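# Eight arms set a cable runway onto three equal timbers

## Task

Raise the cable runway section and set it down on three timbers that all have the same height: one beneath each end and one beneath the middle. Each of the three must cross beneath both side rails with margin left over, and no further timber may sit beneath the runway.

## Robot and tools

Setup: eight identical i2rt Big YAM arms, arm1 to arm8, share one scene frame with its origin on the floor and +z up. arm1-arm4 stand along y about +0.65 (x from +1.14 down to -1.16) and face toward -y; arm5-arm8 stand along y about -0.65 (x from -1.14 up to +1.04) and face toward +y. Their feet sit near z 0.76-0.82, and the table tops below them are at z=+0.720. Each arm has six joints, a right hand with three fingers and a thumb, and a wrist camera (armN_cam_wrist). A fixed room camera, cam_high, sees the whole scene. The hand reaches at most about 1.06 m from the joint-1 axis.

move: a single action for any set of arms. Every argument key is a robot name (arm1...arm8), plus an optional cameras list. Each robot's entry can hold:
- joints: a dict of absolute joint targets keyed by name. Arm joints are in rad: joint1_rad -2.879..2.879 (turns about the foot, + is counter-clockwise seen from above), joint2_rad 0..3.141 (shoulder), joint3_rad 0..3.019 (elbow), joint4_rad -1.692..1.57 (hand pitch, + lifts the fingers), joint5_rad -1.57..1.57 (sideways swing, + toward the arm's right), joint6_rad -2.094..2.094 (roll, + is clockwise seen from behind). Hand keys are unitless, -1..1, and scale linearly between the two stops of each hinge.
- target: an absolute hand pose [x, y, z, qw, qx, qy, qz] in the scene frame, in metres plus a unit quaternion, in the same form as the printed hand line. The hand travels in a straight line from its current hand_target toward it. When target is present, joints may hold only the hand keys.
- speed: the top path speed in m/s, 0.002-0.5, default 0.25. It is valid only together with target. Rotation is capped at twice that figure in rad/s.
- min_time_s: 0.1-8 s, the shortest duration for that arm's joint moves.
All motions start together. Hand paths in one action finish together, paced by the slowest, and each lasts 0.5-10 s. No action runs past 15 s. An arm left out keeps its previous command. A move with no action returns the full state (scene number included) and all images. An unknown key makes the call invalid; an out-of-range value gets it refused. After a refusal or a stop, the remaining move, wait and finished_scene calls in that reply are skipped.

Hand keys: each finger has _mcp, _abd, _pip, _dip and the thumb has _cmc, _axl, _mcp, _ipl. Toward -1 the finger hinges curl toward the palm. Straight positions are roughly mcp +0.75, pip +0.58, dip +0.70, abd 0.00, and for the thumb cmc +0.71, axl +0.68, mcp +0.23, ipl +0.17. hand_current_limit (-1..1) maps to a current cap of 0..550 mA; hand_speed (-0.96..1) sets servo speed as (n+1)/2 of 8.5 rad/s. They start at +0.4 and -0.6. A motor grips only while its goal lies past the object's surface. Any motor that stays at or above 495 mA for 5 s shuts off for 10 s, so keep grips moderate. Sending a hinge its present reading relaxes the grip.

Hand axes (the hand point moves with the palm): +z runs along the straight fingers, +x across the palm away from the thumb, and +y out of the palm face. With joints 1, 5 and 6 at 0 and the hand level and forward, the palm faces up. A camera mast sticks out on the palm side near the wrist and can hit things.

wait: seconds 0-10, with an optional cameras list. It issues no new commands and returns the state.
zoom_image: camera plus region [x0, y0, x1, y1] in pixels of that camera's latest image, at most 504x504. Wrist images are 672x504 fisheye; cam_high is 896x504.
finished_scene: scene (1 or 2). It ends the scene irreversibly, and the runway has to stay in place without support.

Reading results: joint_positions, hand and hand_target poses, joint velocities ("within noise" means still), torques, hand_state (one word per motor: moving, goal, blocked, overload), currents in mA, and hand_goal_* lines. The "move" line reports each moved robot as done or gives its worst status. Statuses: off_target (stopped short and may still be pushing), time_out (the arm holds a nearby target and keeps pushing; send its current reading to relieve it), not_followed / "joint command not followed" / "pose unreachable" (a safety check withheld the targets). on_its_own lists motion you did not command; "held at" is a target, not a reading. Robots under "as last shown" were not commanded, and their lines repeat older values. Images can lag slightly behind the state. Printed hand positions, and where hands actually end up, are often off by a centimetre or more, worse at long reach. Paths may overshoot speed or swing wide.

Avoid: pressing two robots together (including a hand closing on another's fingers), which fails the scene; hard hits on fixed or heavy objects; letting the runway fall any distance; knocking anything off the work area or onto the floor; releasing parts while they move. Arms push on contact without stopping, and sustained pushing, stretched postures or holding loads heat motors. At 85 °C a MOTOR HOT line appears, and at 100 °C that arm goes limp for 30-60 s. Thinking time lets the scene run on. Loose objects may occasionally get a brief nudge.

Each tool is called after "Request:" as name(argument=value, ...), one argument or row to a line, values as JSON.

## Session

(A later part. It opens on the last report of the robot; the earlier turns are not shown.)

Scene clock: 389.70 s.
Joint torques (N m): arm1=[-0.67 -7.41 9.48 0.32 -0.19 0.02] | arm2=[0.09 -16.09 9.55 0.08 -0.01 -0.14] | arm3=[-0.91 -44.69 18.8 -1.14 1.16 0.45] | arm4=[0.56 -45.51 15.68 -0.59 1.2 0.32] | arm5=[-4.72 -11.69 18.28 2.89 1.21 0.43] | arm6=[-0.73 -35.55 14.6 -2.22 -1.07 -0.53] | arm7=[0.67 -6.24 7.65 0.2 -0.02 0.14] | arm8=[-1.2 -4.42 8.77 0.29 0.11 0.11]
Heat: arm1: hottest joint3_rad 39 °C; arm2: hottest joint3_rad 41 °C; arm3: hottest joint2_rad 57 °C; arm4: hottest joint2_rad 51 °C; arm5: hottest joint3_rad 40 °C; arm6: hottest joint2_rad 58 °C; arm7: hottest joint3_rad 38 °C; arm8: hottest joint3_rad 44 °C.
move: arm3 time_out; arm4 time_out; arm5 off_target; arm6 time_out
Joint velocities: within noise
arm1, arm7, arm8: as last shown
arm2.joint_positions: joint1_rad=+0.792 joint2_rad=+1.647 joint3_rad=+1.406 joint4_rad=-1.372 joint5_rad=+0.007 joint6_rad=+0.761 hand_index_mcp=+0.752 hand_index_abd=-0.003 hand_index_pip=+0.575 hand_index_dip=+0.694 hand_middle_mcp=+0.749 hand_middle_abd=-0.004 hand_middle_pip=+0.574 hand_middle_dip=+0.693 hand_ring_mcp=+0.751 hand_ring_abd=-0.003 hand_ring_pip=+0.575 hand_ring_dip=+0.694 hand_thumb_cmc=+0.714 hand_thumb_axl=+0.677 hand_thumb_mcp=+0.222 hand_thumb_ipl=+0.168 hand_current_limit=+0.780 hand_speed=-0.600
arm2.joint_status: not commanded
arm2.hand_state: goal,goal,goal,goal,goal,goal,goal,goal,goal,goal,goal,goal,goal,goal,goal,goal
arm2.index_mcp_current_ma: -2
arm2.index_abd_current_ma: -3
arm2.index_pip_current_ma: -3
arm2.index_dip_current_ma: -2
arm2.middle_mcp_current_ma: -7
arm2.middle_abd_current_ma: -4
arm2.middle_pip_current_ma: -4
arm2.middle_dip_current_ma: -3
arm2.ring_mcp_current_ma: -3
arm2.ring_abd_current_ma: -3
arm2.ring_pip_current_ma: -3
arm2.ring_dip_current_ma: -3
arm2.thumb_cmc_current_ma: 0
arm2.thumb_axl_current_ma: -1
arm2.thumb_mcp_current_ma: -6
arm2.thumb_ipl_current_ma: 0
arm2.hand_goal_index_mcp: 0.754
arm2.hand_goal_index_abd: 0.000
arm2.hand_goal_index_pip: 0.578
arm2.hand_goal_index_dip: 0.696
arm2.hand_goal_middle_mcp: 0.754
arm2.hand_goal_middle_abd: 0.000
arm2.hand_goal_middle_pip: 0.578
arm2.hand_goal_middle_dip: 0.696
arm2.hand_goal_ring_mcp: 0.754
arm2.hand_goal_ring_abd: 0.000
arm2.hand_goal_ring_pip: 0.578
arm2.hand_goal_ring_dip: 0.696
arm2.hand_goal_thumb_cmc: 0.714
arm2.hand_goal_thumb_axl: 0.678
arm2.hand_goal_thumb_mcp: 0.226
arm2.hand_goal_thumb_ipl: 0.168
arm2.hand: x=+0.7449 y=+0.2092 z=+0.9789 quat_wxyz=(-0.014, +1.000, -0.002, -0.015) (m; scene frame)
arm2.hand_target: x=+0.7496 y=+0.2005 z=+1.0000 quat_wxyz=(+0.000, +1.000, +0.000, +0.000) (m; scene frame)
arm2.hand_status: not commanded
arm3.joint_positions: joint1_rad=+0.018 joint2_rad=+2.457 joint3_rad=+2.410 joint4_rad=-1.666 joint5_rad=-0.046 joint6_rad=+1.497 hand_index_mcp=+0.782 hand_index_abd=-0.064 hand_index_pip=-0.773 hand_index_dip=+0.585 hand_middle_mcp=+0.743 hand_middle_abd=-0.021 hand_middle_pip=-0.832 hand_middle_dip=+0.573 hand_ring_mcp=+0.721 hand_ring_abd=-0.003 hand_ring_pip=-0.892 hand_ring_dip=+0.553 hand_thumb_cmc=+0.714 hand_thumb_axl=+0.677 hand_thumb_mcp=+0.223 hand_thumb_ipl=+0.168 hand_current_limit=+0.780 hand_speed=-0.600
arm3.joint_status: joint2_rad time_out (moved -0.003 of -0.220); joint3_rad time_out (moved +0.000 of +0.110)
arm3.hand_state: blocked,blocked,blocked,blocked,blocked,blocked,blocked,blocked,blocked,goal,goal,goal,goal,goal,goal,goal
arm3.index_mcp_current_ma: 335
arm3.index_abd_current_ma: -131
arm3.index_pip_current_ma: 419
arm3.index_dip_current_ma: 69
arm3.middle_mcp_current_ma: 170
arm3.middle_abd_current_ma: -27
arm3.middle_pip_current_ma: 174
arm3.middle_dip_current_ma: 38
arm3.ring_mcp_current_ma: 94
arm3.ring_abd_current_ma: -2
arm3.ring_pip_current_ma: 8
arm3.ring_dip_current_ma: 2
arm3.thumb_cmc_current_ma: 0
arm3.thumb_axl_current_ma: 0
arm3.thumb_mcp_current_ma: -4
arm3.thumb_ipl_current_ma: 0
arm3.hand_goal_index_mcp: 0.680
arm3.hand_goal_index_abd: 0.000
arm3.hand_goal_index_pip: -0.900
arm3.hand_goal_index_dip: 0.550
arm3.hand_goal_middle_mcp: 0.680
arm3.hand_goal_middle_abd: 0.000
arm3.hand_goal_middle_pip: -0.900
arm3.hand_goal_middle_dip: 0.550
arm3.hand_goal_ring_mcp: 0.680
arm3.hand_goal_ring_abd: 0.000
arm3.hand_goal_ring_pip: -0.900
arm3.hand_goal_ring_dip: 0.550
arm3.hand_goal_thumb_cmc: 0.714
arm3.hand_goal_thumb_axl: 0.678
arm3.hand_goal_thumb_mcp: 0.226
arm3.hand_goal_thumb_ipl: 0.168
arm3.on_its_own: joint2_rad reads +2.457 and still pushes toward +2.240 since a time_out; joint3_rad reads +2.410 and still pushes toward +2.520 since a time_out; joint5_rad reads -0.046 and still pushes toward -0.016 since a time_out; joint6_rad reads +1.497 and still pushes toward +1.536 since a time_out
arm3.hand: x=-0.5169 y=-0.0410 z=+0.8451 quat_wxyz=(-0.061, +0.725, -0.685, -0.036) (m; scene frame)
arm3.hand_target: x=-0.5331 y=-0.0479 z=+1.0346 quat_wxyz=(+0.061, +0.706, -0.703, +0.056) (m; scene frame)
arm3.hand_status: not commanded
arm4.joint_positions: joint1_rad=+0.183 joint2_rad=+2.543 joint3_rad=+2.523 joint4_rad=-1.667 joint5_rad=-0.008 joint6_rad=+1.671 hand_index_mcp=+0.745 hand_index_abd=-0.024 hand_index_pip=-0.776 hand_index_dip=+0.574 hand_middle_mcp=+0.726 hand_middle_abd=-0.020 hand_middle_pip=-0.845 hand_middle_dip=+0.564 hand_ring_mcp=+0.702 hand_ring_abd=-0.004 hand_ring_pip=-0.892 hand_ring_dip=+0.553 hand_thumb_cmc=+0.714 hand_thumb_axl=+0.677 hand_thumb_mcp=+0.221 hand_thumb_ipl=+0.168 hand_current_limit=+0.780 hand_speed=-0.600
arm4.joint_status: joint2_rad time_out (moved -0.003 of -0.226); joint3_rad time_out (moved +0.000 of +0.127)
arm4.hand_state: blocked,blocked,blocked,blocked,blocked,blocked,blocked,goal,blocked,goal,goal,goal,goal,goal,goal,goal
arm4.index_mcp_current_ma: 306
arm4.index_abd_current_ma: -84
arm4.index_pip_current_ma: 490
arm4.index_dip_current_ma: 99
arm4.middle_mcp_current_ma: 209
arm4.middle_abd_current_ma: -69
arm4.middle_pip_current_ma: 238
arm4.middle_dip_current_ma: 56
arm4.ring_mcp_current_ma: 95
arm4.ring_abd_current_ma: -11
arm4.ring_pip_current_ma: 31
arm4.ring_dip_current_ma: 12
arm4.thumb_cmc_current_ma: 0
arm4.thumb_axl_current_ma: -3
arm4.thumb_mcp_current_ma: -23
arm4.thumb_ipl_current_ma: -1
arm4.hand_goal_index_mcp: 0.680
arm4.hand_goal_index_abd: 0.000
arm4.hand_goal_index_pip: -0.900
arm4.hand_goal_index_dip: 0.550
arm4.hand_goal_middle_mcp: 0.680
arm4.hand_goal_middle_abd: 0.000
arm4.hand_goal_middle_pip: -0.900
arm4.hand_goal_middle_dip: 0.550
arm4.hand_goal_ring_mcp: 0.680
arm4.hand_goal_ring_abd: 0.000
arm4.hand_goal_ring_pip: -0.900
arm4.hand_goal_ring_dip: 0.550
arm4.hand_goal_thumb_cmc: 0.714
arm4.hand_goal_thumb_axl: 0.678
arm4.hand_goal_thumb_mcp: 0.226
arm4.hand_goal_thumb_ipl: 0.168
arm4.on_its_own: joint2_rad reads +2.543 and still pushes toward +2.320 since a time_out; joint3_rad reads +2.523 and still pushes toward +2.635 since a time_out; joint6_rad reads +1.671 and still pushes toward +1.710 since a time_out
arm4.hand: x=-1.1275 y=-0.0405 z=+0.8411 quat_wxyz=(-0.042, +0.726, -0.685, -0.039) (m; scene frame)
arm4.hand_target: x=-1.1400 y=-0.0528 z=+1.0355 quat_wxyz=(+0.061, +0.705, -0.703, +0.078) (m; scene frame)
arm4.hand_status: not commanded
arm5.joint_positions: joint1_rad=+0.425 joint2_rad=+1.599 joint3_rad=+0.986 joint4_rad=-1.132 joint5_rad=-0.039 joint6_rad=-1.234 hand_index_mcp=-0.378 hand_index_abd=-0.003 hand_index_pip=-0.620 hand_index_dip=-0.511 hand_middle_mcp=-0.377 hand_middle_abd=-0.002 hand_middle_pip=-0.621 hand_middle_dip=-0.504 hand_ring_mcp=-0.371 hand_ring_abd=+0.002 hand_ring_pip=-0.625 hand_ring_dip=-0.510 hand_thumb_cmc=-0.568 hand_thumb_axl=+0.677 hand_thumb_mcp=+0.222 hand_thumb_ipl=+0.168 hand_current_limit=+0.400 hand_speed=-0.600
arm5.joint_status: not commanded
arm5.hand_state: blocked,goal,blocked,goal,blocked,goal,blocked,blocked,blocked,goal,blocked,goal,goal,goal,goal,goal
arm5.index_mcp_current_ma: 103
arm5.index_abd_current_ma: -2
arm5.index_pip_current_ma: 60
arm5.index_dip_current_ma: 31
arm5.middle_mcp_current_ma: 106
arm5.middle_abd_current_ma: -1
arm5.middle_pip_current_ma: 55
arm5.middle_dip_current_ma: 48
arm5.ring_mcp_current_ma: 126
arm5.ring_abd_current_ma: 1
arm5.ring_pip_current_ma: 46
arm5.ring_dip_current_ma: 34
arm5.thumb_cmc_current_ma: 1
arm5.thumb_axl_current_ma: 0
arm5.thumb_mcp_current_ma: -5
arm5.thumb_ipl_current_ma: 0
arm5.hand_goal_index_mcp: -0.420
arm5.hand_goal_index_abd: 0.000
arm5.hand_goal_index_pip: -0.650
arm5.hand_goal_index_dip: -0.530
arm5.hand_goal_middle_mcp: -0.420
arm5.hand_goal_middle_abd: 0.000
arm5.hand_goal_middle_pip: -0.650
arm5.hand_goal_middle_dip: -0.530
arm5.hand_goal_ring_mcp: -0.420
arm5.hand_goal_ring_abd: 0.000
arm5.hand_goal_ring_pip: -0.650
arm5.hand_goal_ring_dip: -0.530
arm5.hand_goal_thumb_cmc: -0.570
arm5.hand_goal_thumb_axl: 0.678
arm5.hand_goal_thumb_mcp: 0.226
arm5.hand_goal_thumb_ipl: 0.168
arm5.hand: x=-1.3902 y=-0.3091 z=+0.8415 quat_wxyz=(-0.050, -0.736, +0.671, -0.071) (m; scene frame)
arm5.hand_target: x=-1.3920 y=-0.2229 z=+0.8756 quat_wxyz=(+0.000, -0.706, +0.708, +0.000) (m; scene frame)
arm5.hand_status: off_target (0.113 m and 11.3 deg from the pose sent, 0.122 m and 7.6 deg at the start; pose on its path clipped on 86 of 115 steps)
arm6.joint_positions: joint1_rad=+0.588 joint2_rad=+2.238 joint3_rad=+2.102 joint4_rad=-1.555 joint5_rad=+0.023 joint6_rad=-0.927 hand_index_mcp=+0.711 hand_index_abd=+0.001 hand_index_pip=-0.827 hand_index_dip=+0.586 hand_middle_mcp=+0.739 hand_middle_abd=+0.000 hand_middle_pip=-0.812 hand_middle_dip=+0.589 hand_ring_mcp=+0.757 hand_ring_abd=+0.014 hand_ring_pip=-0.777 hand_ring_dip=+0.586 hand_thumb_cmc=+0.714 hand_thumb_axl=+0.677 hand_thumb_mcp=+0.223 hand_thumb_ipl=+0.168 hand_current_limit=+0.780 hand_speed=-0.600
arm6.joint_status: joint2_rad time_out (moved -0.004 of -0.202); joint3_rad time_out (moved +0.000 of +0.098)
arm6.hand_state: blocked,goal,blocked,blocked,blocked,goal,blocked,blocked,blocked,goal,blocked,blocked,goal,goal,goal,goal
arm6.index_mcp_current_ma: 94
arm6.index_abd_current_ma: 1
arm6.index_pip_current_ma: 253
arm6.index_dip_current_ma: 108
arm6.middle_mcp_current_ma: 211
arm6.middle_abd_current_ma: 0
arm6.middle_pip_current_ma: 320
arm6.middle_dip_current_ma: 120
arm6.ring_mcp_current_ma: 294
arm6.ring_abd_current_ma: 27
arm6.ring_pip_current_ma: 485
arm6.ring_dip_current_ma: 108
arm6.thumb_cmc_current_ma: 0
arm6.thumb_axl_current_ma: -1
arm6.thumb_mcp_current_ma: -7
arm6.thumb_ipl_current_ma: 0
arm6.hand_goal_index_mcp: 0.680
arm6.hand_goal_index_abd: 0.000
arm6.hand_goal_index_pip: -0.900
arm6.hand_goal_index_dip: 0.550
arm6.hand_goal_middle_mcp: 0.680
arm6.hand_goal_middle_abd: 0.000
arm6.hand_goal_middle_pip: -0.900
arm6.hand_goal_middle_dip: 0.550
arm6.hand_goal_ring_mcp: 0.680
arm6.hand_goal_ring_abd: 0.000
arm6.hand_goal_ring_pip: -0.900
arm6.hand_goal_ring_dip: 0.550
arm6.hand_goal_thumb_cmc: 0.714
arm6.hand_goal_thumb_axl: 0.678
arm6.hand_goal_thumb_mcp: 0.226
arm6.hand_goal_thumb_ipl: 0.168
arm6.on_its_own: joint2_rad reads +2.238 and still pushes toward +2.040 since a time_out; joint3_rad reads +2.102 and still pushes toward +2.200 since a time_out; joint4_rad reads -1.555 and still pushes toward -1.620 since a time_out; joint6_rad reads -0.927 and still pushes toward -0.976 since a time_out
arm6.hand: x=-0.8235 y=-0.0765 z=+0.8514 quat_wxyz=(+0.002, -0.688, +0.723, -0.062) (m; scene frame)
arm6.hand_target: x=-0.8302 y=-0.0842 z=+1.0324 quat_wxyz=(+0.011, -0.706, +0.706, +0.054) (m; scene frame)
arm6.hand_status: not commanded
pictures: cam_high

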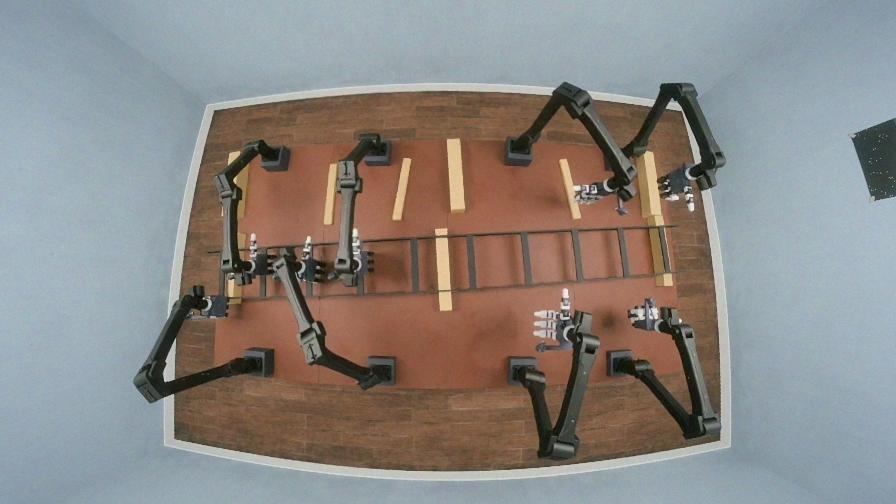

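Request:
move(
  arm5={"joints": {"joint1_rad": 0.25, "joint2_rad": 1.93, "joint3_rad": 1.36, "joint4_rad": -1.02, "joint6_rad": -1.30}, "min_time_s": 2.5},
  cameras=["cam_high"],
)

Request:
zoom_image(
  camera="cam_high",
  region=[180, 200, 340, 360],
)

Scene clock: 395.87 s.
Joint torques (N m): arm1=[-0.67 -7.36 9.48 0.35 -0.19 0.02] | arm2=[0.09 -16.09 9.52 0.09 -0.02 -0.14] | arm3=[-1.2 -44.45 18.59 -1.17 1.14 0.28] | arm4=[0.56 -45.39 15.65 -0.28 1.28 0.06] | arm5=[-7 -7 17.1 5.64 2.08 0.92] | arm6=[0.44 -35.43 14.5 -2.63 -1.84 -0.8] | arm7=[0.79 -6.24 7.64 0.2 -0.02 0.15] | arm8=[-1.2 -4.54 8.77 0.29 0.11 0.11]
Heat: arm1: hottest joint3_rad 39 °C; arm2: hottest joint3_rad 42 °C; arm3: hottest joint2_rad 59 °C; arm4: hottest joint2_rad 49 °C; arm5: hottest joint3_rad 42 °C; arm6: hottest joint2_rad 60 °C; arm7: hottest joint3_rad 38 °C; arm8: hottest joint3_rad 44 °C.
move: arm5 time_out
Joint velocities: within noise
arm1, arm2, arm3, arm4, arm6, arm7: as last shown
arm3.joint_positions: joint1_rad=+0.018 joint2_rad=+2.457 joint3_rad=+2.410 joint4_rad=-1.667 joint5_rad=-0.046 joint6_rad=+1.516 hand_index_mcp=+0.784 hand_index_abd=-0.064 hand_index_pip=-0.773 hand_index_dip=+0.585 hand_middle_mcp=+0.740 hand_middle_abd=-0.021 hand_middle_pip=-0.832 hand_middle_dip=+0.573 hand_ring_mcp=+0.715 hand_ring_abd=-0.003 hand_ring_pip=-0.892 hand_ring_dip=+0.553 hand_thumb_cmc=+0.714 hand_thumb_axl=+0.677 hand_thumb_mcp=+0.223 hand_thumb_ipl=+0.168 hand_current_limit=+0.780 hand_speed=-0.600
arm3.index_mcp_current_ma: 346
arm3.middle_mcp_current_ma: 159
arm3.ring_mcp_current_ma: 73
arm3.on_its_own: joint2_rad reads +2.457 and still pushes toward +2.240 since a time_out; joint3_rad reads +2.410 and still pushes toward +2.520 since a time_out; joint5_rad reads -0.046 and still pushes toward -0.016 since a time_out
arm3.hand: x=-0.5165 y=-0.0392 z=+0.8454 quat_wxyz=(-0.061, +0.718, -0.692, -0.037) (m; scene frame)
arm4.joint_positions: joint1_rad=+0.183 joint2_rad=+2.543 joint3_rad=+2.523 joint4_rad=-1.677 joint5_rad=-0.010 joint6_rad=+1.698 hand_index_mcp=+0.747 hand_index_abd=-0.025 hand_index_pip=-0.762 hand_index_dip=+0.575 hand_middle_mcp=+0.731 hand_middle_abd=-0.022 hand_middle_pip=-0.840 hand_middle_dip=+0.567 hand_ring_mcp=+0.699 hand_ring_abd=-0.005 hand_ring_pip=-0.892 hand_ring_dip=+0.553 hand_thumb_cmc=+0.714 hand_thumb_axl=+0.677 hand_thumb_mcp=+0.221 hand_thumb_ipl=+0.168 hand_current_limit=+0.780 hand_speed=-0.600
arm4.hand_state: blocked,blocked,blocked,blocked,blocked,blocked,blocked,goal,goal,goal,goal,goal,goal,goal,goal,goal
arm4.index_mcp_current_ma: 312
arm4.index_abd_current_ma: -86
arm4.index_dip_current_ma: 100
arm4.middle_mcp_current_ma: 235
arm4.middle_abd_current_ma: -75
arm4.middle_pip_current_ma: 258
arm4.middle_dip_current_ma: 66
arm4.ring_mcp_current_ma: 81
arm4.ring_abd_current_ma: -16
arm4.on_its_own: joint2_rad reads +2.543 and still pushes toward +2.320 since a time_out; joint3_rad reads +2.523 and still pushes toward +2.635 since a time_out
arm4.hand: x=-1.1271 y=-0.0357 z=+0.8419 quat_wxyz=(-0.045, +0.717, -0.694, -0.043) (m; scene frame)
arm4.hand_target: x=-1.1400 y=-0.0528 z=+1.0354 quat_wxyz=(+0.061, +0.705, -0.703, +0.078) (m; scene frame)
arm5.joint_positions: joint1_rad=+0.327 joint2_rad=+1.809 joint3_rad=+1.246 joint4_rad=-1.149 joint5_rad=-0.060 joint6_rad=-1.404 hand_index_mcp=-0.406 hand_index_abd=-0.004 hand_index_pip=-0.592 hand_index_dip=-0.541 hand_middle_mcp=-0.377 hand_middle_abd=-0.002 hand_middle_pip=-0.621 hand_middle_dip=-0.504 hand_ring_mcp=-0.371 hand_ring_abd=+0.002 hand_ring_pip=-0.625 hand_ring_dip=-0.510 hand_thumb_cmc=-0.568 hand_thumb_axl=+0.677 hand_thumb_mcp=+0.222 hand_thumb_ipl=+0.168 hand_current_limit=+0.400 hand_speed=-0.600
arm5.joint_status: joint1_rad time_out (moved -0.098 of -0.175); joint3_rad time_out (moved +0.260 of +0.374); joint4_rad time_out (moved -0.017 of +0.112); joint6_rad time_out (moved -0.170 of -0.066); the others done
arm5.hand_state: goal,goal,blocked,goal,blocked,goal,blocked,blocked,blocked,goal,blocked,goal,goal,goal,goal,goal
arm5.index_mcp_current_ma: 23
arm5.index_abd_current_ma: -3
arm5.index_pip_current_ma: 146
arm5.index_dip_current_ma: -15
arm5.middle_mcp_current_ma: 106
arm5.middle_abd_current_ma: -1
arm5.middle_pip_current_ma: 55
arm5.middle_dip_current_ma: 48
arm5.ring_mcp_current_ma: 126
arm5.ring_abd_current_ma: 1
arm5.ring_pip_current_ma: 46
arm5.ring_dip_current_ma: 34
arm5.thumb_cmc_current_ma: 1
arm5.thumb_axl_current_ma: 0
arm5.thumb_mcp_current_ma: -5
arm5.thumb_ipl_current_ma: 0
arm5.hand_goal_index_mcp: -0.420
arm5.hand_goal_index_abd: 0.000
arm5.hand_goal_index_pip: -0.650
arm5.hand_goal_index_dip: -0.530
arm5.hand_goal_middle_mcp: -0.420
arm5.hand_goal_middle_abd: 0.000
arm5.hand_goal_middle_pip: -0.650
arm5.hand_goal_middle_dip: -0.530
arm5.hand_goal_ring_mcp: -0.420
arm5.hand_goal_ring_abd: 0.000
arm5.hand_goal_ring_pip: -0.650
arm5.hand_goal_ring_dip: -0.530
arm5.hand_goal_thumb_cmc: -0.570
arm5.hand_goal_thumb_axl: 0.678
arm5.hand_goal_thumb_mcp: 0.226
arm5.hand_goal_thumb_ipl: 0.168
arm5.on_its_own: joint1_rad reads +0.327 and still pushes toward +0.250 since a time_out; joint3_rad reads +1.246 and still pushes toward +1.358 since a time_out; joint4_rad reads -1.149 and still pushes toward -1.020 since a time_out; joint5_rad reads -0.060 and still pushes toward -0.002 since a time_out; joint6_rad reads -1.404 and still pushes toward -1.300 since a time_out; hand_index_mcp moved -0.028 to your old target -0.420
arm5.hand: x=-1.3924 y=-0.2117 z=+0.8372 quat_wxyz=(-0.060, -0.760, +0.646, -0.045) (m; scene frame)
arm5.hand_target: x=-1.3633 y=-0.1157 z=+0.8104 quat_wxyz=(-0.004, -0.702, +0.712, -0.007) (m; scene frame)
arm5.hand_status: not commanded
arm6.joint_positions: joint1_rad=+0.574 joint2_rad=+2.236 joint3_rad=+2.104 joint4_rad=-1.543 joint5_rad=+0.042 joint6_rad=-0.898 hand_index_mcp=+0.729 hand_index_abd=-0.002 hand_index_pip=-0.814 hand_index_dip=+0.594 hand_middle_mcp=+0.753 hand_middle_abd=-0.001 hand_middle_pip=-0.809 hand_middle_dip=+0.600 hand_ring_mcp=+0.757 hand_ring_abd=+0.005 hand_ring_pip=-0.777 hand_ring_dip=+0.598 hand_thumb_cmc=+0.714 hand_thumb_axl=+0.677 hand_thumb_mcp=+0.223 hand_thumb_ipl=+0.168 hand_current_limit=+0.780 hand_speed=-0.600
arm6.index_mcp_current_ma: 168
arm6.index_abd_current_ma: -2
arm6.index_pip_current_ma: 312
arm6.index_dip_current_ma: 139
arm6.middle_mcp_current_ma: 276
arm6.middle_abd_current_ma: -1
arm6.middle_pip_current_ma: 335
arm6.middle_dip_current_ma: 159
arm6.ring_abd_current_ma: 7
arm6.ring_dip_current_ma: 155
arm6.on_its_own: joint2_rad reads +2.236 and still pushes toward +2.040 since a time_out; joint3_rad reads +2.104 and still pushes toward +2.200 since a time_out; joint4_rad reads -1.543 and still pushes toward -1.620 since a time_out; joint5_rad reads +0.042 and still pushes toward -0.002 since a time_out; joint6_rad reads -0.898 and still pushes toward -0.976 since a time_out
arm6.hand: x=-0.8135 y=-0.0628 z=+0.8531 quat_wxyz=(+0.013, -0.673, +0.738, -0.055) (m; scene frame)
arm6.hand_target: x=-0.8302 y=-0.0842 z=+1.0322 quat_wxyz=(+0.011, -0.706, +0.706, +0.054) (m; scene frame)
arm8.joint_positions: joint1_rad=-0.012 joint2_rad=+1.071 joint3_rad=+0.786 joint4_rad=-1.270 joint5_rad=+0.004 joint6_rad=-0.027 hand_index_mcp=-0.380 hand_index_abd=+0.001 hand_index_pip=-0.618 hand_index_dip=-0.512 hand_middle_mcp=-0.388 hand_middle_abd=+0.001 hand_middle_pip=-0.608 hand_middle_dip=-0.522 hand_ring_mcp=-0.392 hand_ring_abd=-0.001 hand_ring_pip=-0.599 hand_ring_dip=-0.532 hand_thumb_cmc=+0.713 hand_thumb_axl=+0.677 hand_thumb_mcp=+0.222 hand_thumb_ipl=+0.168 hand_current_limit=+0.400 hand_speed=-0.600
arm8.joint_status: not commanded
arm8.hand_state: blocked,goal,blocked,goal,blocked,goal,blocked,goal,blocked,goal,blocked,goal,goal,goal,goal,goal
arm8.index_mcp_current_ma: 138
arm8.index_abd_current_ma: 1
arm8.index_pip_current_ma: 96
arm8.index_dip_current_ma: 49
arm8.middle_mcp_current_ma: 104
arm8.middle_abd_current_ma: 1
arm8.middle_pip_current_ma: 134
arm8.middle_dip_current_ma: 17
arm8.ring_mcp_current_ma: 89
arm8.ring_abd_current_ma: -2
arm8.ring_pip_current_ma: 167
arm8.ring_dip_current_ma: -3
arm8.thumb_cmc_current_ma: -2
arm8.thumb_axl_current_ma: -1
arm8.thumb_mcp_current_ma: -10
arm8.thumb_ipl_current_ma: 0
arm8.hand_goal_index_mcp: -0.420
arm8.hand_goal_index_abd: 0.000
arm8.hand_goal_index_pip: -0.650
arm8.hand_goal_index_dip: -0.530
arm8.hand_goal_middle_mcp: -0.420
arm8.hand_goal_middle_abd: 0.000
arm8.hand_goal_middle_pip: -0.650
arm8.hand_goal_middle_dip: -0.530
arm8.hand_goal_ring_mcp: -0.420
arm8.hand_goal_ring_abd: 0.000
arm8.hand_goal_ring_pip: -0.650
arm8.hand_goal_ring_dip: -0.530
arm8.hand_goal_thumb_cmc: 0.714
arm8.hand_goal_thumb_axl: 0.678
arm8.hand_goal_thumb_mcp: 0.226
arm8.hand_goal_thumb_ipl: 0.168
arm8.hand: x=+1.0694 y=-0.2953 z=+0.9028 quat_wxyz=(-0.001, -0.004, +1.000, +0.006) (m; scene frame)
arm8.hand_target: x=+1.0700 y=-0.2999 z=+0.9000 quat_wxyz=(+0.000, +0.000, +1.000, +0.000) (m; scene frame)
arm8.hand_status: not commanded
pictures: cam_high

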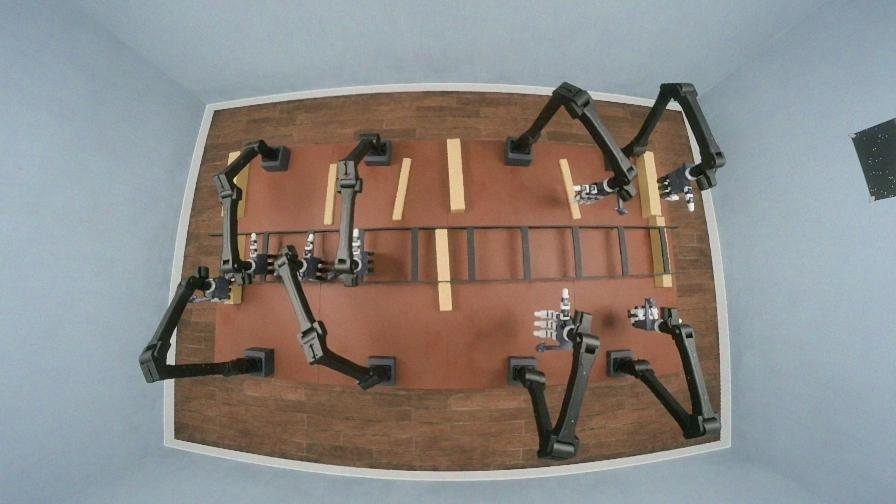

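Scaled by 3.150 from the camera's 896x504 image, which has a finer 1280x720 frame.

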